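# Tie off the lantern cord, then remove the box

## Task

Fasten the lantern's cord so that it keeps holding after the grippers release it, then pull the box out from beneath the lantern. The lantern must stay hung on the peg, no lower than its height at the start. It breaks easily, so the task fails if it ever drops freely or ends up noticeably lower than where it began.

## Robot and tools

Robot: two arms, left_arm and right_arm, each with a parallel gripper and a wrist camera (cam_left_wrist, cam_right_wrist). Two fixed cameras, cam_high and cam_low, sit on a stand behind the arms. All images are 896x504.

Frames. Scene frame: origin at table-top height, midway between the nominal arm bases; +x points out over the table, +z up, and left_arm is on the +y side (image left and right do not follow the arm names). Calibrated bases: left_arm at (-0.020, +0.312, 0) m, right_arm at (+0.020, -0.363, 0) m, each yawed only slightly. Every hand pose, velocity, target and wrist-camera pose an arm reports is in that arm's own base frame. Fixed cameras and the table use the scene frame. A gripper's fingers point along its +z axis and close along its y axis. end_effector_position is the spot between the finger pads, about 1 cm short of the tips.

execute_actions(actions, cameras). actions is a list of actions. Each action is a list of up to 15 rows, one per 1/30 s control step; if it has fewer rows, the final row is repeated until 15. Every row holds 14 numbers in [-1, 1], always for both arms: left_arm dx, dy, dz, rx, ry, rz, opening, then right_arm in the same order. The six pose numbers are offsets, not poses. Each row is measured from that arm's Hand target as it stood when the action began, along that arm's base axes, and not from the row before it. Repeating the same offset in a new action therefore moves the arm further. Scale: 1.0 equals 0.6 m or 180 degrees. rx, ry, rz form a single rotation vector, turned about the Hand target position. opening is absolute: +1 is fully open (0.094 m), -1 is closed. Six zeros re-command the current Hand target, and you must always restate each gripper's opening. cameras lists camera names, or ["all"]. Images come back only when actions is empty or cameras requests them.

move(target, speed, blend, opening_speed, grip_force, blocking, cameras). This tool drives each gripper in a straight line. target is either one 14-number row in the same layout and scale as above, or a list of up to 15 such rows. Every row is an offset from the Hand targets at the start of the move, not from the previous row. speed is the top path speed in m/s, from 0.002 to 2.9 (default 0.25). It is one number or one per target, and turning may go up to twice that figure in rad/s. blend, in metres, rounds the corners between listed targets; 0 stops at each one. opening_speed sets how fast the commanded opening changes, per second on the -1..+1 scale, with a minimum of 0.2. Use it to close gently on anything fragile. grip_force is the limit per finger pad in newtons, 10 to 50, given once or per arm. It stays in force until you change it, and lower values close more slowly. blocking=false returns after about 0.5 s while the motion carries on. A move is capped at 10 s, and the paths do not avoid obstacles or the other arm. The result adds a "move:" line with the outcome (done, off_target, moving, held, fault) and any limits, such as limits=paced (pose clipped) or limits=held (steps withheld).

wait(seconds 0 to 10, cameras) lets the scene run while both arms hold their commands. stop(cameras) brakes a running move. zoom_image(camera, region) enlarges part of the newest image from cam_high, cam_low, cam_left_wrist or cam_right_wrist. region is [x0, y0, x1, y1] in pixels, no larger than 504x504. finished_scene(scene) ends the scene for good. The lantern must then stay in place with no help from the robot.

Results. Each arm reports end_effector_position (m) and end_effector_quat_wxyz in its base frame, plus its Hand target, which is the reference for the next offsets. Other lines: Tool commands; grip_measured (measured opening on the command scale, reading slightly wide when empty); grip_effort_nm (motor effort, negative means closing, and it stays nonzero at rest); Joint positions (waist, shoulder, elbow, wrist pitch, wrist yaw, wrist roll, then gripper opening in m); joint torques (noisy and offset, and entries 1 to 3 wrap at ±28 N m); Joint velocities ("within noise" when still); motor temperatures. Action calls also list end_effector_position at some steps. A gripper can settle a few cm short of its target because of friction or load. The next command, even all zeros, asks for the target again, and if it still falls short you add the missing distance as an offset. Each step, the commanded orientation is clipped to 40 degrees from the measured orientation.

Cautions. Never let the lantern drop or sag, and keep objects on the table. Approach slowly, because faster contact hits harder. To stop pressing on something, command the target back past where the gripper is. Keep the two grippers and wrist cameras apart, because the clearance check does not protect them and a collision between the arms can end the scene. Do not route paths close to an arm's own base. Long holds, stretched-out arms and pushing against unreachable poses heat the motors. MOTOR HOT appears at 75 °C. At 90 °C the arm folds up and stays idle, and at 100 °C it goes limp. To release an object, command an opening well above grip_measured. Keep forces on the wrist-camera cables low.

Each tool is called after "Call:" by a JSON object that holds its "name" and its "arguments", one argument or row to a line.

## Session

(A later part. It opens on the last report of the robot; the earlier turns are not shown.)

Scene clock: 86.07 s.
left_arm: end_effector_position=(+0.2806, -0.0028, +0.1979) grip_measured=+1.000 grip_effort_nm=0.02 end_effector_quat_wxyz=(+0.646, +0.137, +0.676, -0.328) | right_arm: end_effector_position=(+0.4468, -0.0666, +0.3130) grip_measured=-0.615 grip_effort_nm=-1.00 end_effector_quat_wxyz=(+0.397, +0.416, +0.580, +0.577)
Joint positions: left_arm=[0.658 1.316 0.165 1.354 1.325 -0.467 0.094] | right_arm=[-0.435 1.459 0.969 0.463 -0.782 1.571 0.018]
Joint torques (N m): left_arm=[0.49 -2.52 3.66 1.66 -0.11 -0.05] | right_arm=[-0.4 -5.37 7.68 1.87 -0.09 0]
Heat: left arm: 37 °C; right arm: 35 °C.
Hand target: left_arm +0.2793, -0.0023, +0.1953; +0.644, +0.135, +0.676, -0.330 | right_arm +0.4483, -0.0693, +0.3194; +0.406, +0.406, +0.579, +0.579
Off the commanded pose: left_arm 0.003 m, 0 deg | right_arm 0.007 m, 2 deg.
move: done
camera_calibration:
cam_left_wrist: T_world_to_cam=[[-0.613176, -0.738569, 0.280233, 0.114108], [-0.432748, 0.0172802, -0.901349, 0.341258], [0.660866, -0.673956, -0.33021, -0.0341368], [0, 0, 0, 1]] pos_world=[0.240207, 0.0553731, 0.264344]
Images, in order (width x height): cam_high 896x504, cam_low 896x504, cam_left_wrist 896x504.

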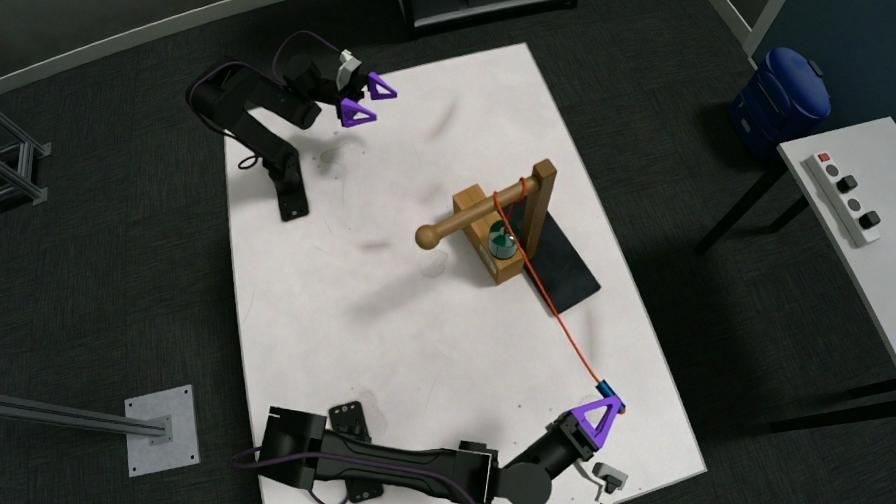

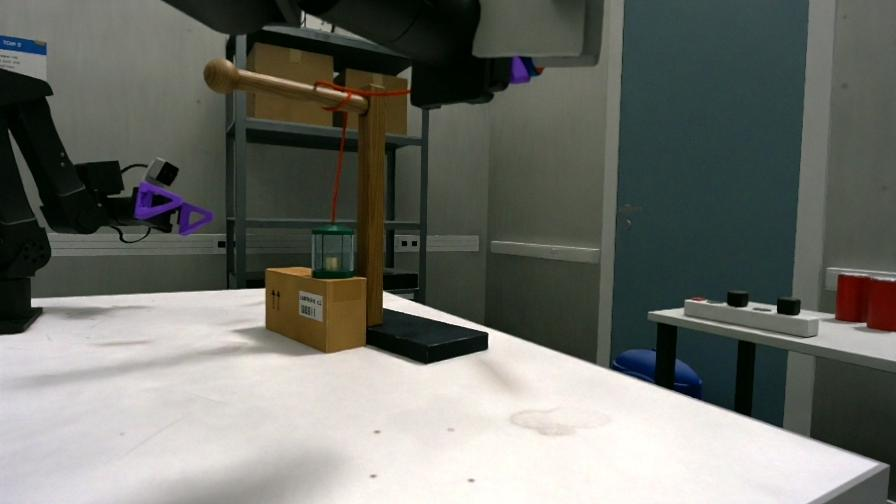

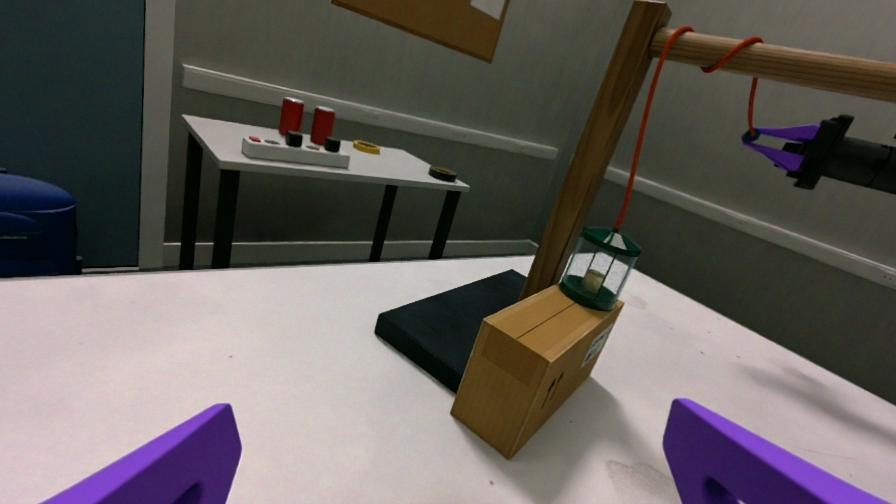

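Call:
{"name": "move", "arguments": {
  "target": [
    [0,0,0,0,0,0,1,-0.247,0.199,-0.082,0,0,0,-0.85],
    [0,0,0,0,0,0,1,-0.33,0.349,-0.216,0,0,0,-0.85],
    [0,0,0,0,0,0,1,-0.33,0.549,-0.232,0,0,0,-0.85],
    [0,0,0,0,0,0,1,-0.297,0.732,-0.216,0,0,0,-0.85]
  ],
  "cameras": ["all"],
  "blend": 0.03,
  "speed": 0.25
}}

Scene clock: 92.60 s.
left_arm: end_effector_position=(+0.2806, -0.0028, +0.1979) grip_measured=+1.000 grip_effort_nm=0.02 end_effector_quat_wxyz=(+0.646, +0.137, +0.676, -0.328) | right_arm: end_effector_position=(+0.2691, +0.3661, +0.1824) grip_measured=-0.615 grip_effort_nm=-1.00 end_effector_quat_wxyz=(+0.403, +0.404, +0.592, +0.569)
Joint positions: left_arm=[0.658 1.316 0.165 1.354 1.325 -0.467 0.094] | right_arm=[1.249 1.793 0.726 1.023 0.892 1.589 0.018]
Joint torques (N m): left_arm=[0.49 -2.45 3.67 1.66 -0.12 -0.05] | right_arm=[0.36 -6.27 6.99 2.01 0.17 -0.18]
Heat: left arm: 37 °C; right arm: 36 °C.
Hand target: left_arm +0.2793, -0.0023, +0.1953; +0.644, +0.135, +0.676, -0.330 | right_arm +0.2701, +0.3699, +0.1898; +0.406, +0.406, +0.579, +0.579
Off the commanded pose: left_arm 0.003 m, 0 deg | right_arm 0.008 m, 2 deg.
move: done
camera_calibration:
cam_left_wrist: T_world_to_cam=[[-0.613176, -0.738569, 0.280233, 0.114108], [-0.432748, 0.0172802, -0.901349, 0.341258], [0.660866, -0.673956, -0.33021, -0.0341368], [0, 0, 0, 1]] pos_world=[0.240207, 0.0553731, 0.264344]
cam_right_wrist: T_world_to_cam=[[-0.00288497, -0.0348305, -0.999389, 0.197079], [-0.706873, 0.70698, -0.022599, -0.0244109], [0.707335, 0.706376, -0.0266604, -0.353961], [0, 0, 0, 1]] pos_world=[0.233682, 0.274152, 0.18697]

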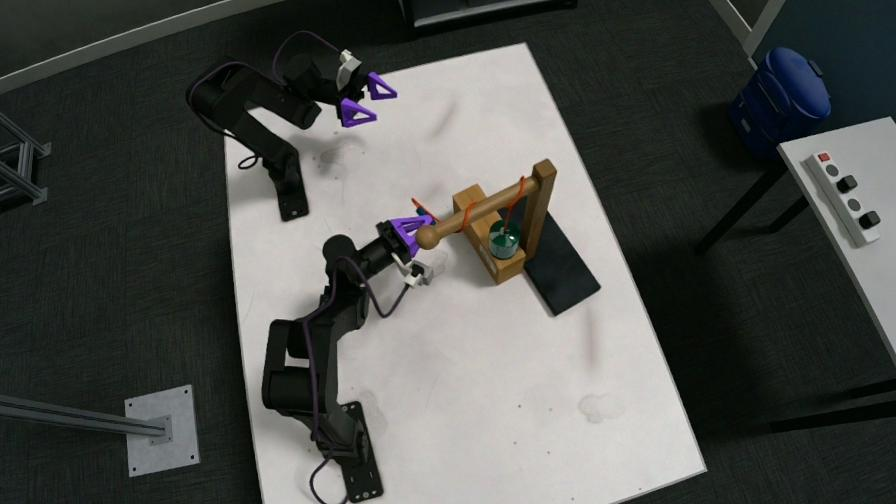

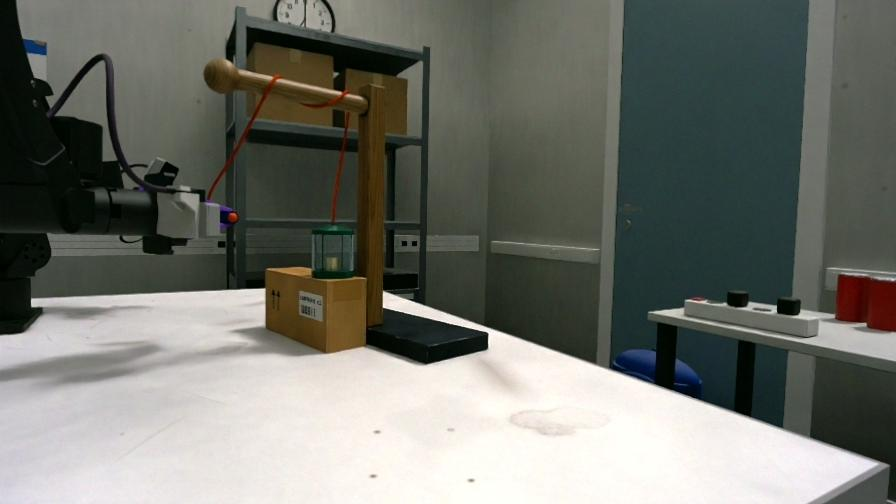

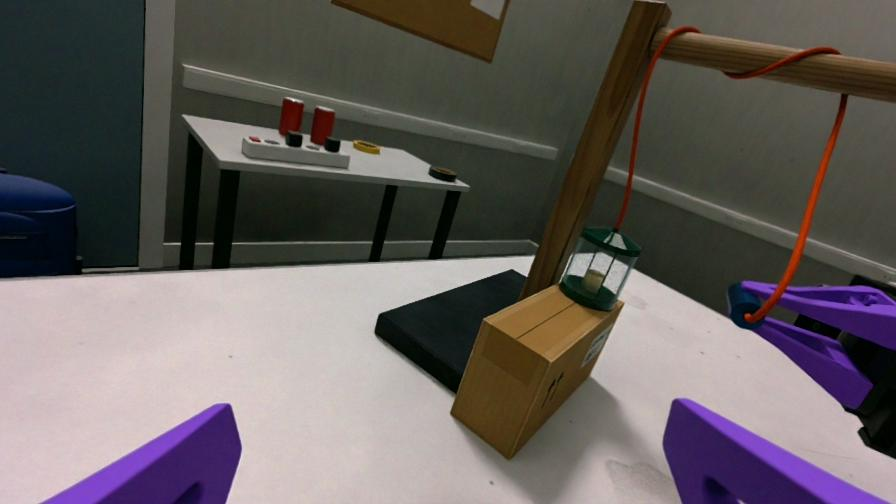

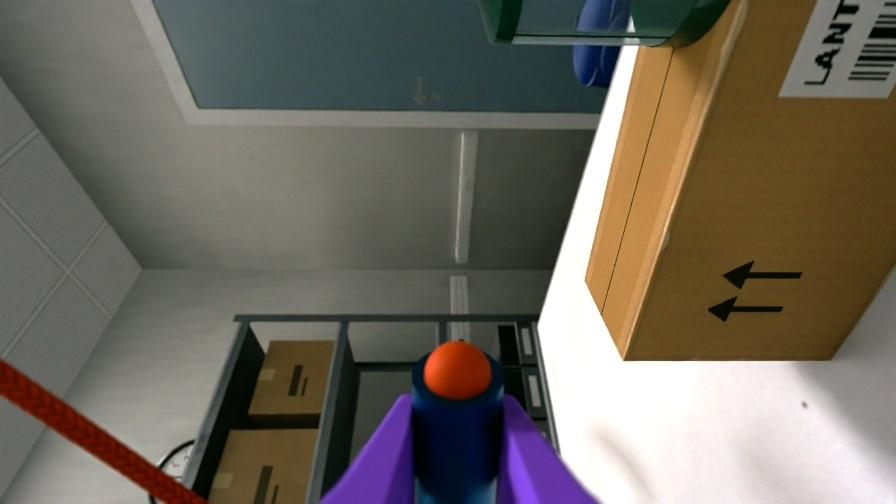

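Call:
{"name": "move", "arguments": {
  "target": [
    [0,0,0,0,0,0,1,0.067,0.083,0.117,0,0,0,-0.85],
    [0,0,0,0,0,0,1,0.067,0.1,0.317,0,0,0,-0.85],
    [0,0,0,0,0,0,1,0.083,0.017,0.495,0,0,0,-0.85]
  ],
  "cameras": ["cam_high","cam_low","cam_left_wrist"],
  "blend": 0.03
}}

Call:
{"name": "move", "arguments": {
  "target": [
    [0,0,0,0,0,0,1,0.05,-0.233,0.0,0,0,0,-0.85],
    [0,0,0,0,0,0,1,0.083,-0.433,-0.05,0,0,0,-0.85]
  ],
  "cameras": ["all"],
  "blend": 0.03
}}

Scene clock: 96.30 s.
left_arm: end_effector_position=(+0.2806, -0.0028, +0.1979) grip_measured=+1.000 grip_effort_nm=0.02 end_effector_quat_wxyz=(+0.646, +0.137, +0.676, -0.328) | right_arm: end_effector_position=(+0.3226, +0.3843, +0.4708) grip_measured=-0.615 grip_effort_nm=-1.00 end_effector_quat_wxyz=(+0.410, +0.405, +0.589, +0.566)
Joint positions: left_arm=[0.658 1.316 0.165 1.354 1.325 -0.467 0.094] | right_arm=[1.127 1.703 1.857 -0.187 0.785 1.569 0.018]
Joint torques (N m): left_arm=[0.46 -2.51 3.63 1.67 -0.11 -0.04] | right_arm=[-0.01 -8.28 8.88 1.65 -0.05 0.04]
Heat: left arm: 37 °C; right arm: 35 °C.
Hand target: left_arm +0.2793, -0.0023, +0.1953; +0.644, +0.135, +0.676, -0.330 | right_arm +0.3200, +0.3801, +0.4868; +0.406, +0.406, +0.579, +0.579
Off the commanded pose: left_arm 0.003 m, 0 deg | right_arm 0.017 m, 2 deg.
move: off_target (right_arm)
camera_calibration:
cam_left_wrist: T_world_to_cam=[[-0.613176, -0.738569, 0.280233, 0.114108], [-0.432748, 0.0172802, -0.901349, 0.341258], [0.660866, -0.673956, -0.33021, -0.0341368], [0, 0, 0, 1]] pos_world=[0.240207, 0.0553731, 0.264344]
Images, in order (width x height): cam_high 896x504, cam_low 896x504, cam_left_wrist 896x504.

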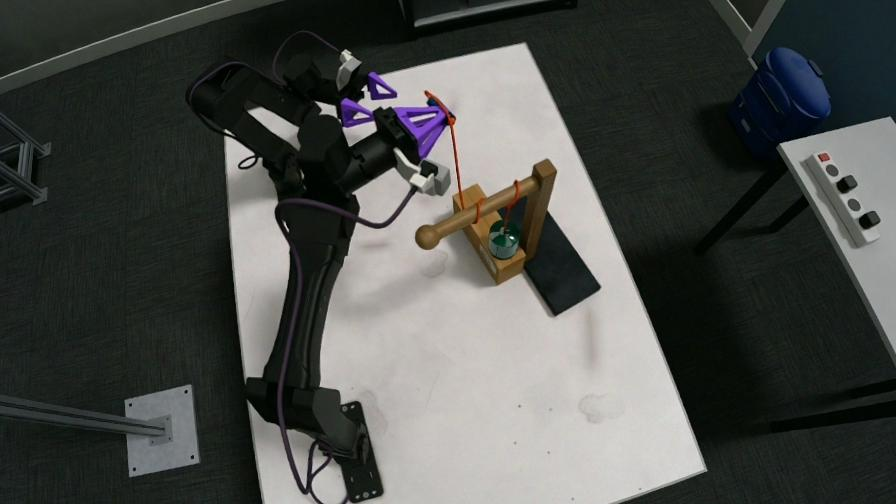

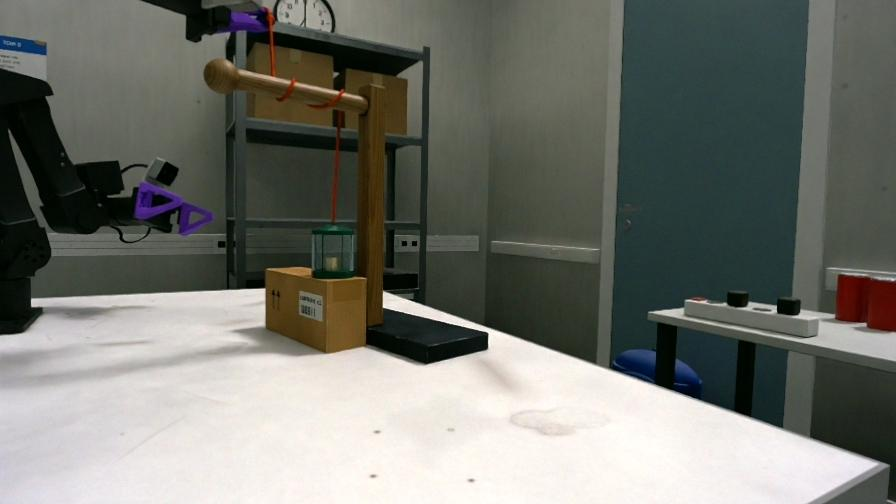

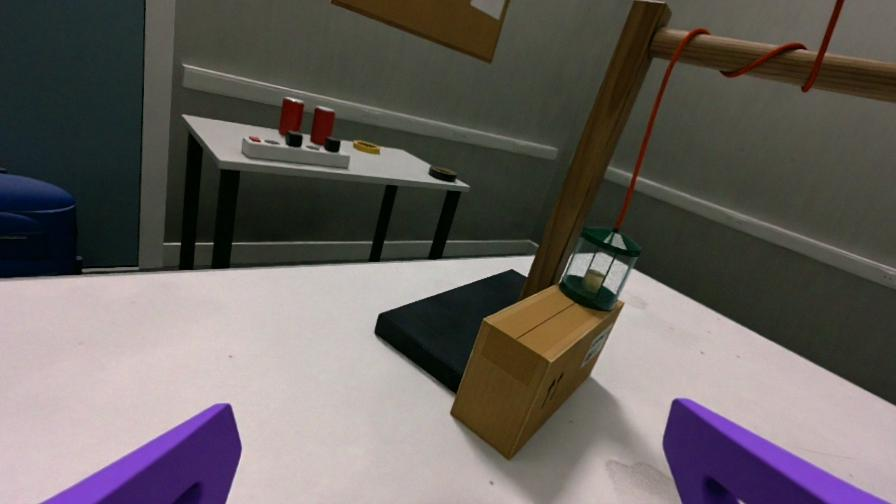

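Scene clock: 98.20 s.
left_arm: end_effector_position=(+0.2806, -0.0028, +0.1979) grip_measured=+1.000 grip_effort_nm=0.02 end_effector_quat_wxyz=(+0.646, +0.137, +0.676, -0.328) | right_arm: end_effector_position=(+0.3654, +0.1532, +0.4257) grip_measured=-0.615 grip_effort_nm=-1.00 end_effector_quat_wxyz=(+0.341, +0.395, +0.629, +0.576)
Joint positions: left_arm=[0.658 1.316 0.165 1.354 1.325 -0.467 0.094] | right_arm=[0.329 1.153 1.285 -0.237 -0.145 1.582 0.018]
Joint torques (N m): left_arm=[0.47 -2.48 3.69 1.66 -0.1 -0.06] | right_arm=[-3.02 -5.78 6.93 2.44 0.98 -0.11]
Heat: left arm: 37 °C; right arm: 36 °C.
Hand target: left_arm +0.2793, -0.0023, +0.1953; +0.644, +0.135, +0.676, -0.330 | right_arm +0.3698, +0.1203, +0.4567; +0.406, +0.406, +0.579, +0.579
Off the commanded pose: left_arm 0.003 m, 0 deg | right_arm 0.046 m, 9 deg.
move: off_target (right_arm)
camera_calibration:
cam_left_wrist: T_world_to_cam=[[-0.613176, -0.738569, 0.280233, 0.114108], [-0.432748, 0.0172802, -0.901349, 0.341258], [0.660866, -0.673956, -0.33021, -0.0341368], [0, 0, 0, 1]] pos_world=[0.240207, 0.0553731, 0.264344]
cam_right_wrist: T_world_to_cam=[[-0.0858783, -0.0306783, -0.995833, 0.461222], [-0.782549, 0.620708, 0.0483632, 0.210314], [0.616638, 0.783441, -0.0773126, -0.222425], [0, 0, 0, 1]] pos_world=[0.341345, 0.0578629, 0.431932]

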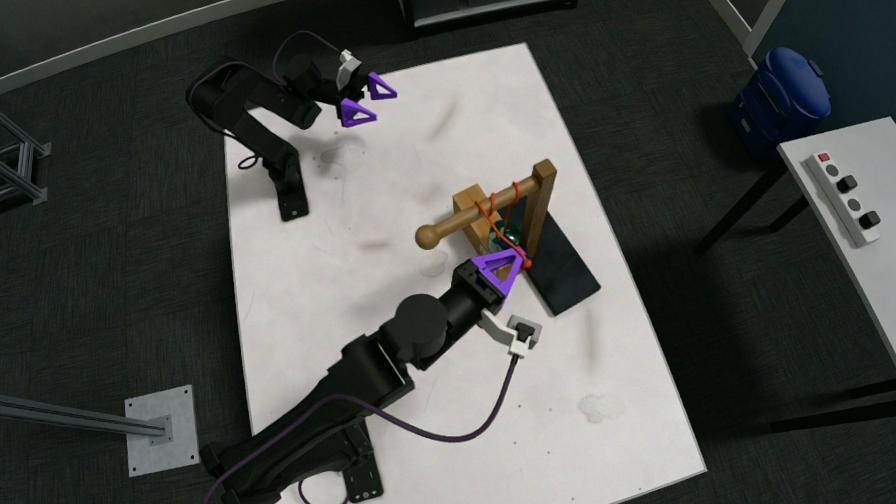

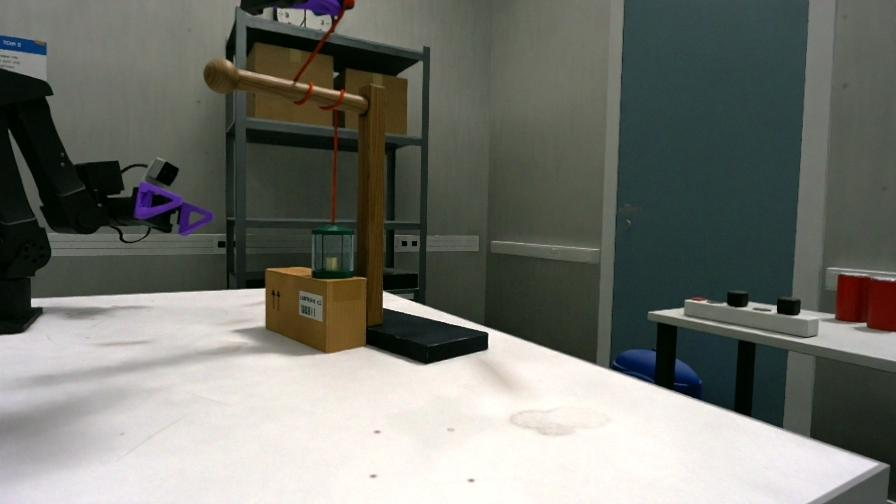

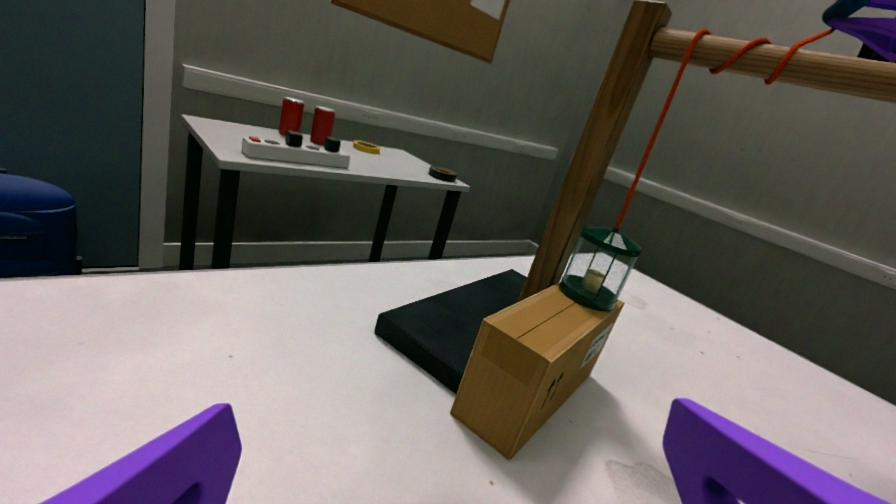

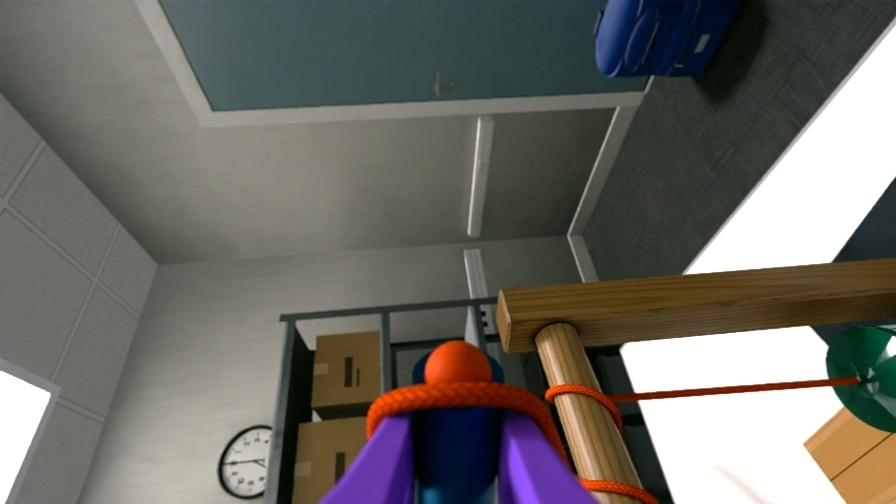

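Call:
{"name": "move", "arguments": {
  "target": [
    [0,0,0,0,0,0,1,-0.05,0,-0.195,0,0,0,-0.85],
    [0,0,0,0,0,0,1,-0.15,0.083,-0.362,0,0,0,-0.85],
    [0,0,0,0,0,0,1,-0.158,0.233,-0.403,0,0,0,-0.85]
  ],
  "cameras": ["all"],
  "blend": 0.03,
  "speed": 0.2
}}

Scene clock: 105.97 s.
left_arm: end_effector_position=(+0.2806, -0.0028, +0.1979) grip_measured=+1.000 grip_effort_nm=0.02 end_effector_quat_wxyz=(+0.646, +0.137, +0.676, -0.328) | right_arm: end_effector_position=(+0.2723, +0.2566, +0.2027) grip_measured=-0.615 grip_effort_nm=-1.00 end_effector_quat_wxyz=(+0.400, +0.406, +0.593, +0.569)
Joint positions: left_arm=[0.658 1.316 0.165 1.354 1.325 -0.467 0.094] | right_arm=[1.075 1.33 0.384 0.904 0.717 1.587 0.018]
Joint torques (N m): left_arm=[0.46 -2.43 3.66 1.67 -0.11 -0.06] | right_arm=[0.35 -3.15 7.95 1.92 0.19 -0.15]
Heat: left arm: 37 °C; right arm: 36 °C.
Hand target: left_arm +0.2793, -0.0023, +0.1953; +0.644, +0.135, +0.676, -0.330 | right_arm +0.2750, +0.2601, +0.2150; +0.406, +0.406, +0.579, +0.579
Off the commanded pose: left_arm 0.003 m, 0 deg | right_arm 0.013 m, 2 deg.
move: off_target (right_arm)
camera_calibration:
cam_left_wrist: T_world_to_cam=[[-0.613176, -0.738569, 0.280233, 0.114108], [-0.432748, 0.0172802, -0.901349, 0.341258], [0.660866, -0.673956, -0.33021, -0.0341368], [0, 0, 0, 1]] pos_world=[0.240207, 0.0553731, 0.264344]
cam_right_wrist: T_world_to_cam=[[-0.00822118, -0.0314656, -0.999471, 0.214093], [-0.707953, 0.706069, -0.0164054, 0.0549847], [0.706212, 0.707444, -0.0280809, -0.278097], [0, 0, 0, 1]] pos_world=[0.237082, 0.164652, 0.207073]

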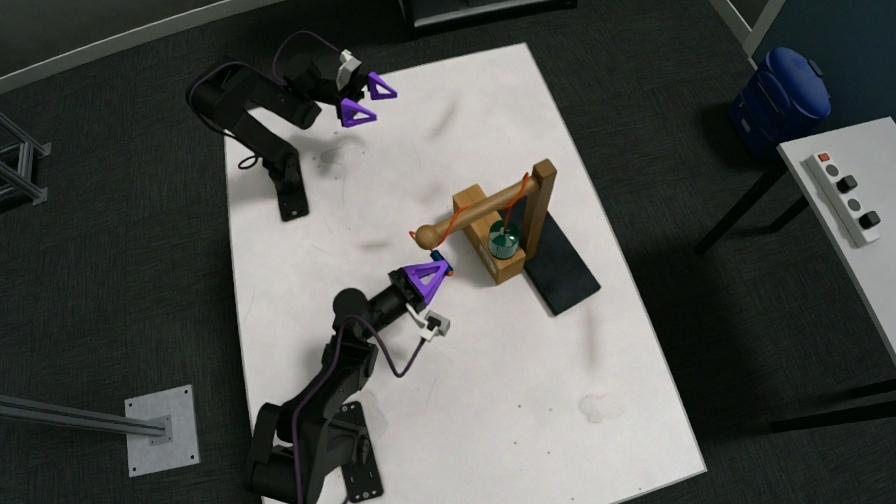

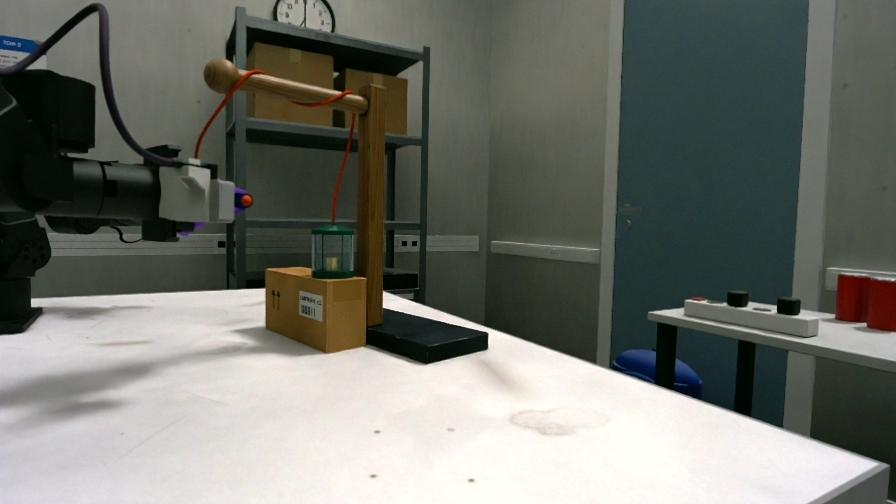

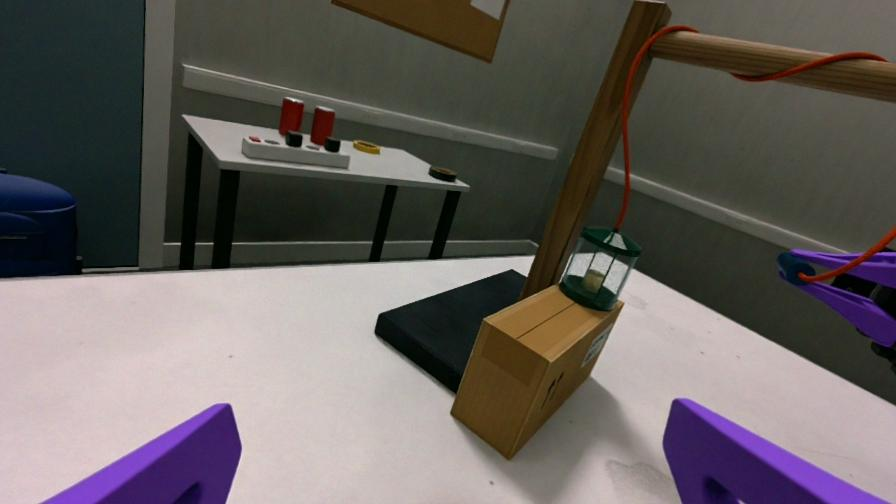

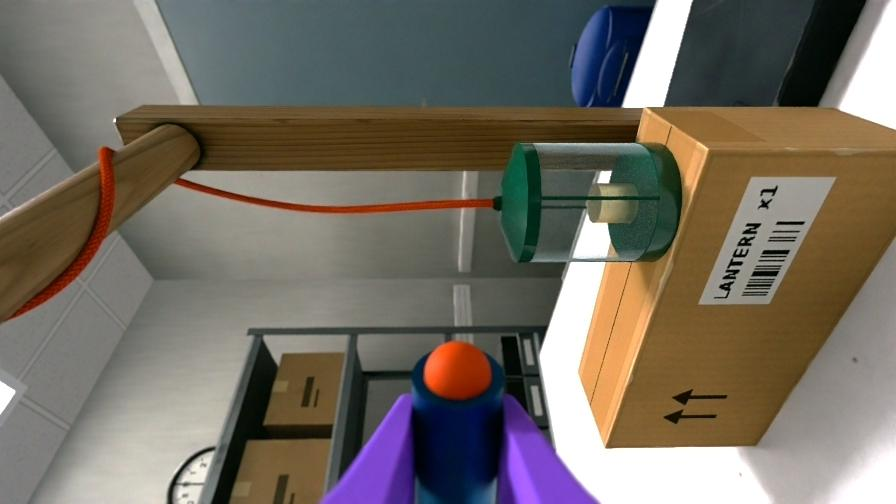

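Call:
{"name": "zoom_image", "arguments": {
  "camera": "cam_high",
  "region": [390, 150, 590, 300]
}}

Call:
{"name": "zoom_image", "arguments": {
  "camera": "cam_left_wrist",
  "region": [596, 0, 896, 300]
}}

Call:
{"name": "zoom_image", "arguments": {
  "camera": "cam_low",
  "region": [180, 40, 420, 230]
}}

Scaled by 2.520 from the camera's 896x504 image, which has a finer 1280x720 frame.

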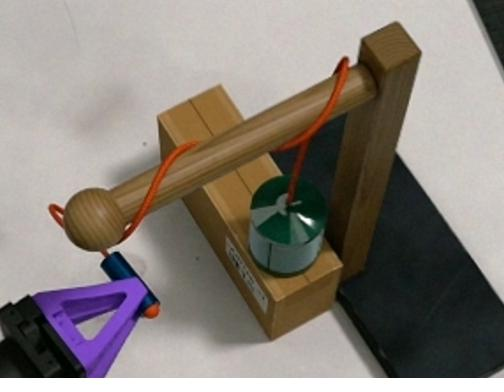

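Scaled by 1.680 from the camera's 896x504 image, which has a finer 1280x720 frame.

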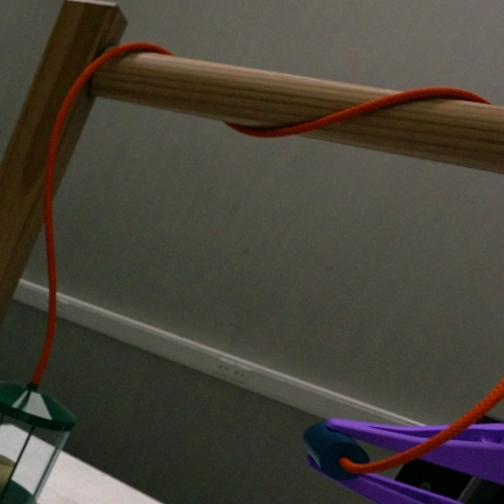

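Scaled by 2.100 from the camera's 896x504 image, which has a finer 1280x720 frame.

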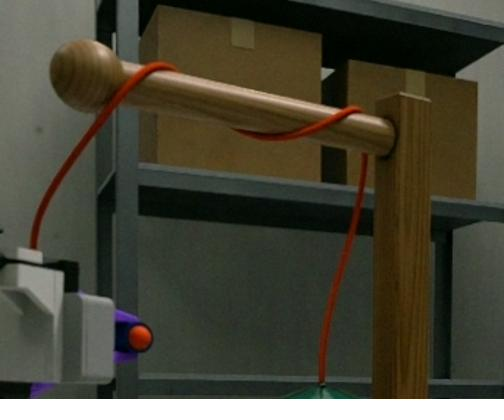

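Call:
{"name": "move", "arguments": {
  "target": [
    [0,0,0,0,0,0,1,0.02,-0.233,0.05,0,0,0,-0.85],
    [0,0,0,0,0,0,1,0.142,-0.433,0.208,0,0,0,-0.85],
    [0,0,0,0,0,0,1,0.28,-0.5,0.175,0,0,0,-0.85],
    [0,0,0,0,0,0,1,0.288,-0.555,0.175,0,0,0,-0.85]
  ],
  "cameras": ["all"],
  "blend": 0.03,
  "speed": [0.25,0.25,0.15,0.08]
}}

Scene clock: 114.40 s.
left_arm: end_effector_position=(+0.2806, -0.0028, +0.1979) grip_measured=+1.000 grip_effort_nm=0.02 end_effector_quat_wxyz=(+0.646, +0.137, +0.676, -0.328) | right_arm: end_effector_position=(+0.4442, -0.0698, +0.3059) grip_measured=-0.615 grip_effort_nm=-1.00 end_effector_quat_wxyz=(+0.388, +0.425, +0.579, +0.578)
Joint positions: left_arm=[0.658 1.316 0.165 1.354 1.325 -0.467 0.094] | right_arm=[-0.448 1.459 0.953 0.463 -0.794 1.581 0.018]
Joint torques (N m): left_arm=[0.46 -2.48 3.64 1.66 -0.11 -0.04] | right_arm=[-0.36 -5.18 9.22 1.87 -0.1 -0.11]
Heat: left arm: 38 °C; right arm: 36 °C.
Hand target: left_arm +0.2793, -0.0023, +0.1953; +0.644, +0.135, +0.676, -0.330 | right_arm +0.4477, -0.0729, +0.3199; +0.406, +0.406, +0.579, +0.579
Off the commanded pose: left_arm 0.003 m, 0 deg | right_arm 0.015 m, 3 deg.
move: off_target (right_arm); blend cut to 0.0167 m at target 3
camera_calibration:
cam_left_wrist: T_world_to_cam=[[-0.613176, -0.738569, 0.280233, 0.114108], [-0.432748, 0.0172802, -0.901349, 0.341258], [0.660866, -0.673956, -0.33021, -0.0341368], [0, 0, 0, 1]] pos_world=[0.240207, 0.0553731, 0.264344]
cam_right_wrist: T_world_to_cam=[[-0.0256136, 0.0185664, -0.999499, 0.319643], [-0.698388, 0.71504, 0.0311795, 0.390655], [0.715261, 0.698837, -0.00534822, -0.177213], [0, 0, 0, 1]] pos_world=[0.40777, -0.161426, 0.306355]

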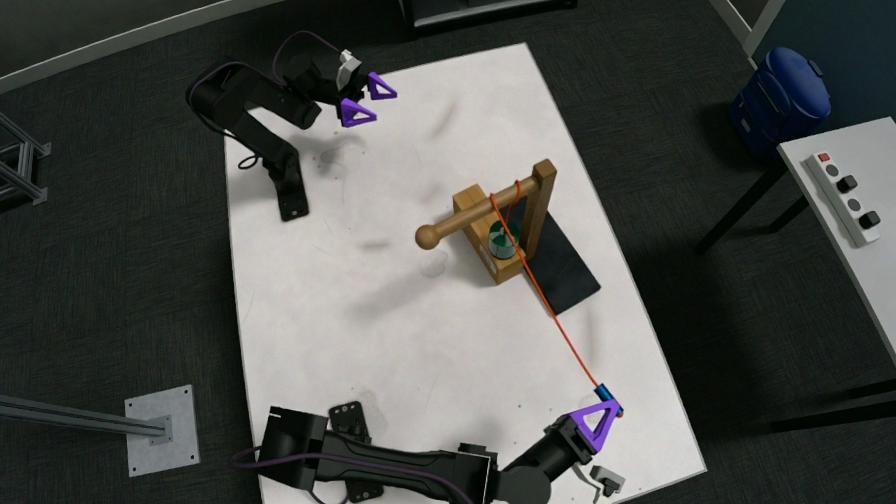

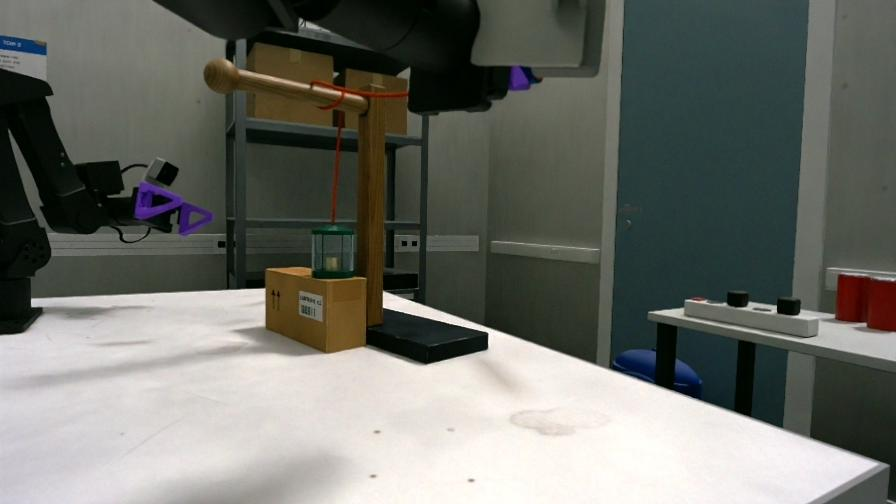

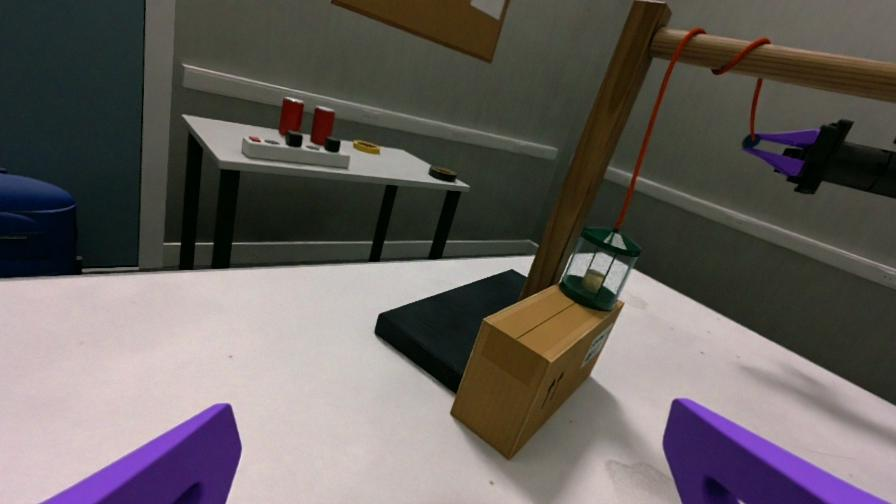

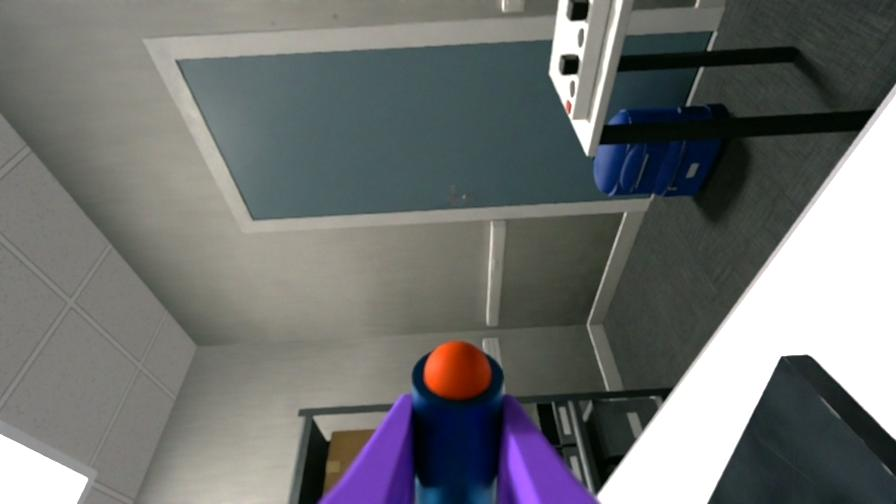

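Call:
{"name": "move", "arguments": {
  "target": [
    [0,0,0,0,0,0,1,-0.18,0.205,-0.083,0,0,0,-0.85],
    [0,0,0,0,0,0,1,-0.263,0.355,-0.2,0,0,0,-0.85],
    [0,0,0,0,0,0,1,-0.28,0.555,-0.233,0,0,0,-0.85],
    [0,0,0,0,0,0,1,-0.263,0.738,-0.217,0,0,0,-0.85]
  ],
  "cameras": ["cam_high","cam_low","cam_left_wrist"],
  "blend": 0.03
}}

Call:
{"name": "move", "arguments": {
  "target": [
    [0,0,0,0,0,0,1,0.05,0.083,0.117,0,0,0,-0.85],
    [0,0,0,0,0,0,1,0.05,0.1,0.317,0,0,0,-0.85],
    [0,0,0,0,0,0,1,0.058,0.017,0.495,0,0,0,-0.85]
  ],
  "cameras": ["all"],
  "blend": 0.03
}}

Scene clock: 118.97 s.
left_arm: end_effector_position=(+0.2806, -0.0028, +0.1979) grip_measured=+1.000 grip_effort_nm=0.02 end_effector_quat_wxyz=(+0.646, +0.137, +0.676, -0.328) | right_arm: end_effector_position=(+0.2880, +0.3666, +0.1825) grip_measured=-0.615 grip_effort_nm=-1.00 end_effector_quat_wxyz=(+0.401, +0.404, +0.592, +0.570)
Joint positions: left_arm=[0.658 1.316 0.165 1.354 1.325 -0.467 0.094] | right_arm=[1.193 1.813 0.753 1.018 0.834 1.588 0.018]
Joint torques (N m): left_arm=[0.53 -2.48 3.69 1.65 -0.11 -0.03] | right_arm=[0.21 -6.46 7.09 2 0.17 -0.16]
Heat: left arm: 38 °C; right arm: 36 °C.
Hand target: left_arm +0.2793, -0.0023, +0.1953; +0.644, +0.135, +0.676, -0.330 | right_arm +0.2900, +0.3698, +0.1897; +0.406, +0.406, +0.579, +0.579
Off the commanded pose: left_arm 0.003 m, 0 deg | right_arm 0.008 m, 2 deg.
move: done
camera_calibration:
cam_left_wrist: T_world_to_cam=[[-0.613176, -0.738569, 0.280233, 0.114108], [-0.432748, 0.0172802, -0.901349, 0.341258], [0.660866, -0.673956, -0.33021, -0.0341368], [0, 0, 0, 1]] pos_world=[0.240207, 0.0553731, 0.264344]
Images, in order (width x height): cam_high 896x504, cam_low 896x504, cam_left_wrist 896x504.

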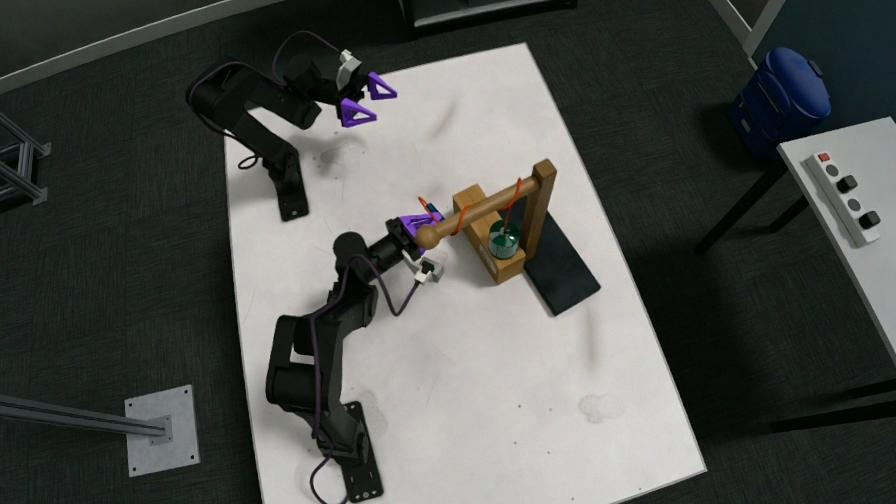

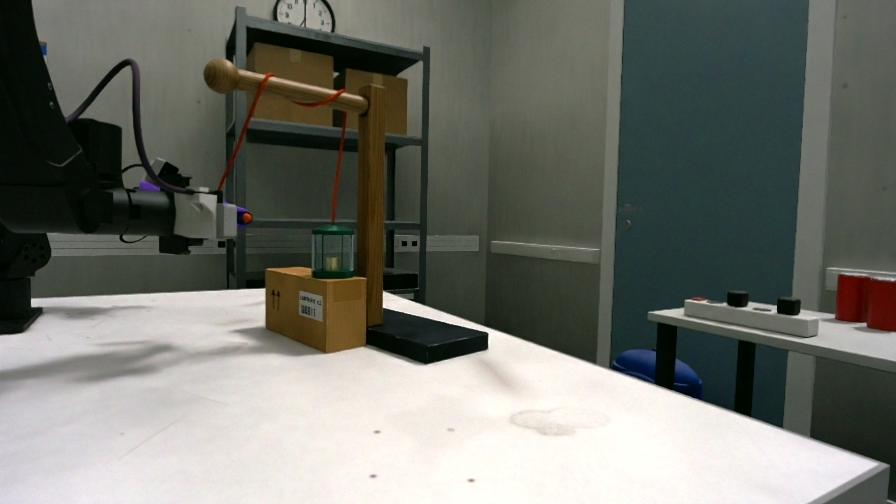

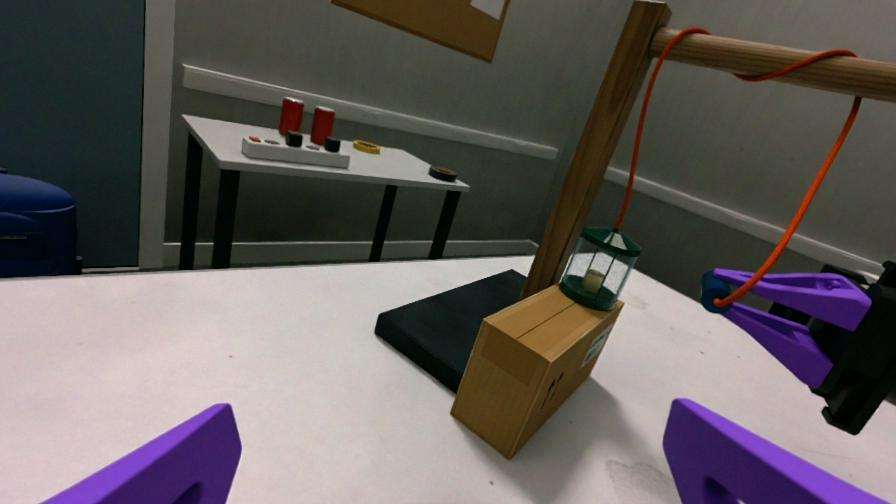

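Scene clock: 121.30 s.
left_arm: end_effector_position=(+0.2806, -0.0028, +0.1979) grip_measured=+1.000 grip_effort_nm=0.02 end_effector_quat_wxyz=(+0.646, +0.137, +0.676, -0.328) | right_arm: end_effector_position=(+0.3274, +0.3845, +0.4706) grip_measured=-0.615 grip_effort_nm=-1.00 end_effector_quat_wxyz=(+0.410, +0.405, +0.590, +0.566)
Joint positions: left_arm=[0.658 1.316 0.165 1.354 1.325 -0.467 0.094] | right_arm=[1.115 1.712 1.867 -0.188 0.773 1.569 0.018]
Joint torques (N m): left_arm=[0.49 -2.52 3.7 1.66 -0.11 -0.05] | right_arm=[-0.01 -8.39 8.85 1.67 -0.04 0.02]
Heat: left arm: 38 °C; right arm: 36 °C.
Hand target: left_arm +0.2793, -0.0023, +0.1953; +0.644, +0.135, +0.676, -0.330 | right_arm +0.3249, +0.3800, +0.4867; +0.406, +0.406, +0.579, +0.579
Off the commanded pose: left_arm 0.003 m, 0 deg | right_arm 0.017 m, 2 deg.
move: off_target (right_arm)
camera_calibration:
cam_left_wrist: T_world_to_cam=[[-0.613176, -0.738569, 0.280233, 0.114108], [-0.432748, 0.0172802, -0.901349, 0.341258], [0.660866, -0.673956, -0.33021, -0.0341368], [0, 0, 0, 1]] pos_world=[0.240207, 0.0553731, 0.264344]
cam_right_wrist: T_world_to_cam=[[0.00349894, -0.0410806, -0.99915, 0.485986], [-0.696998, 0.716363, -0.0318945, 0.00789282], [0.717064, 0.696517, -0.0261266, -0.400207], [0, 0, 0, 1]] pos_world=[0.290775, 0.293062, 0.475369]

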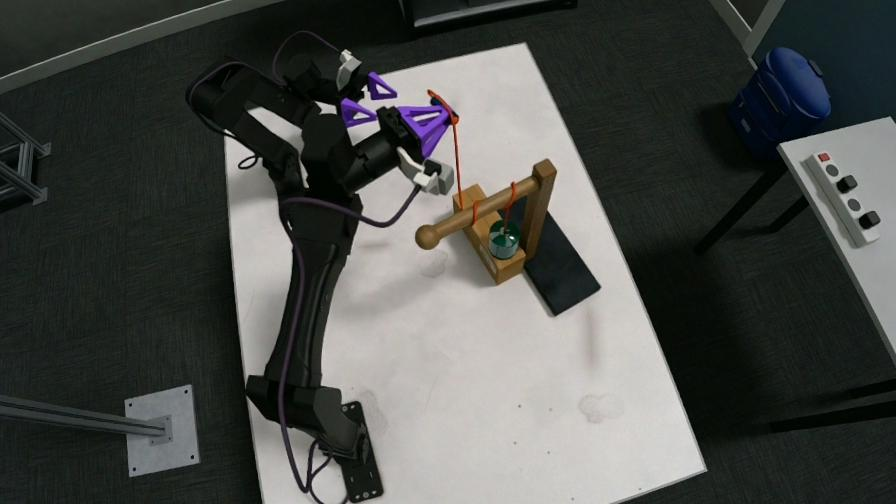

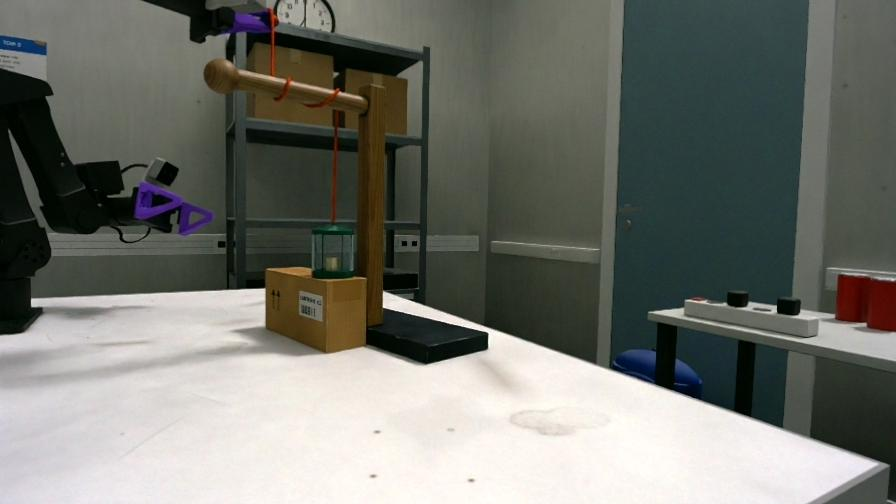

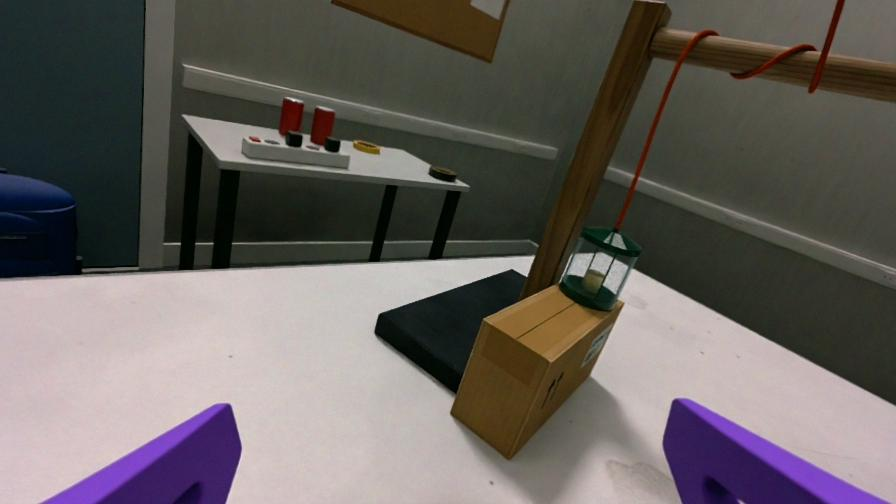

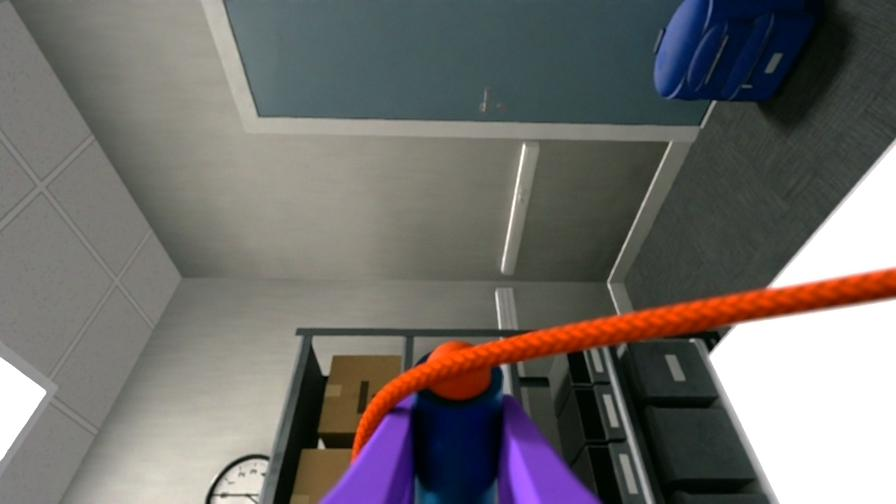

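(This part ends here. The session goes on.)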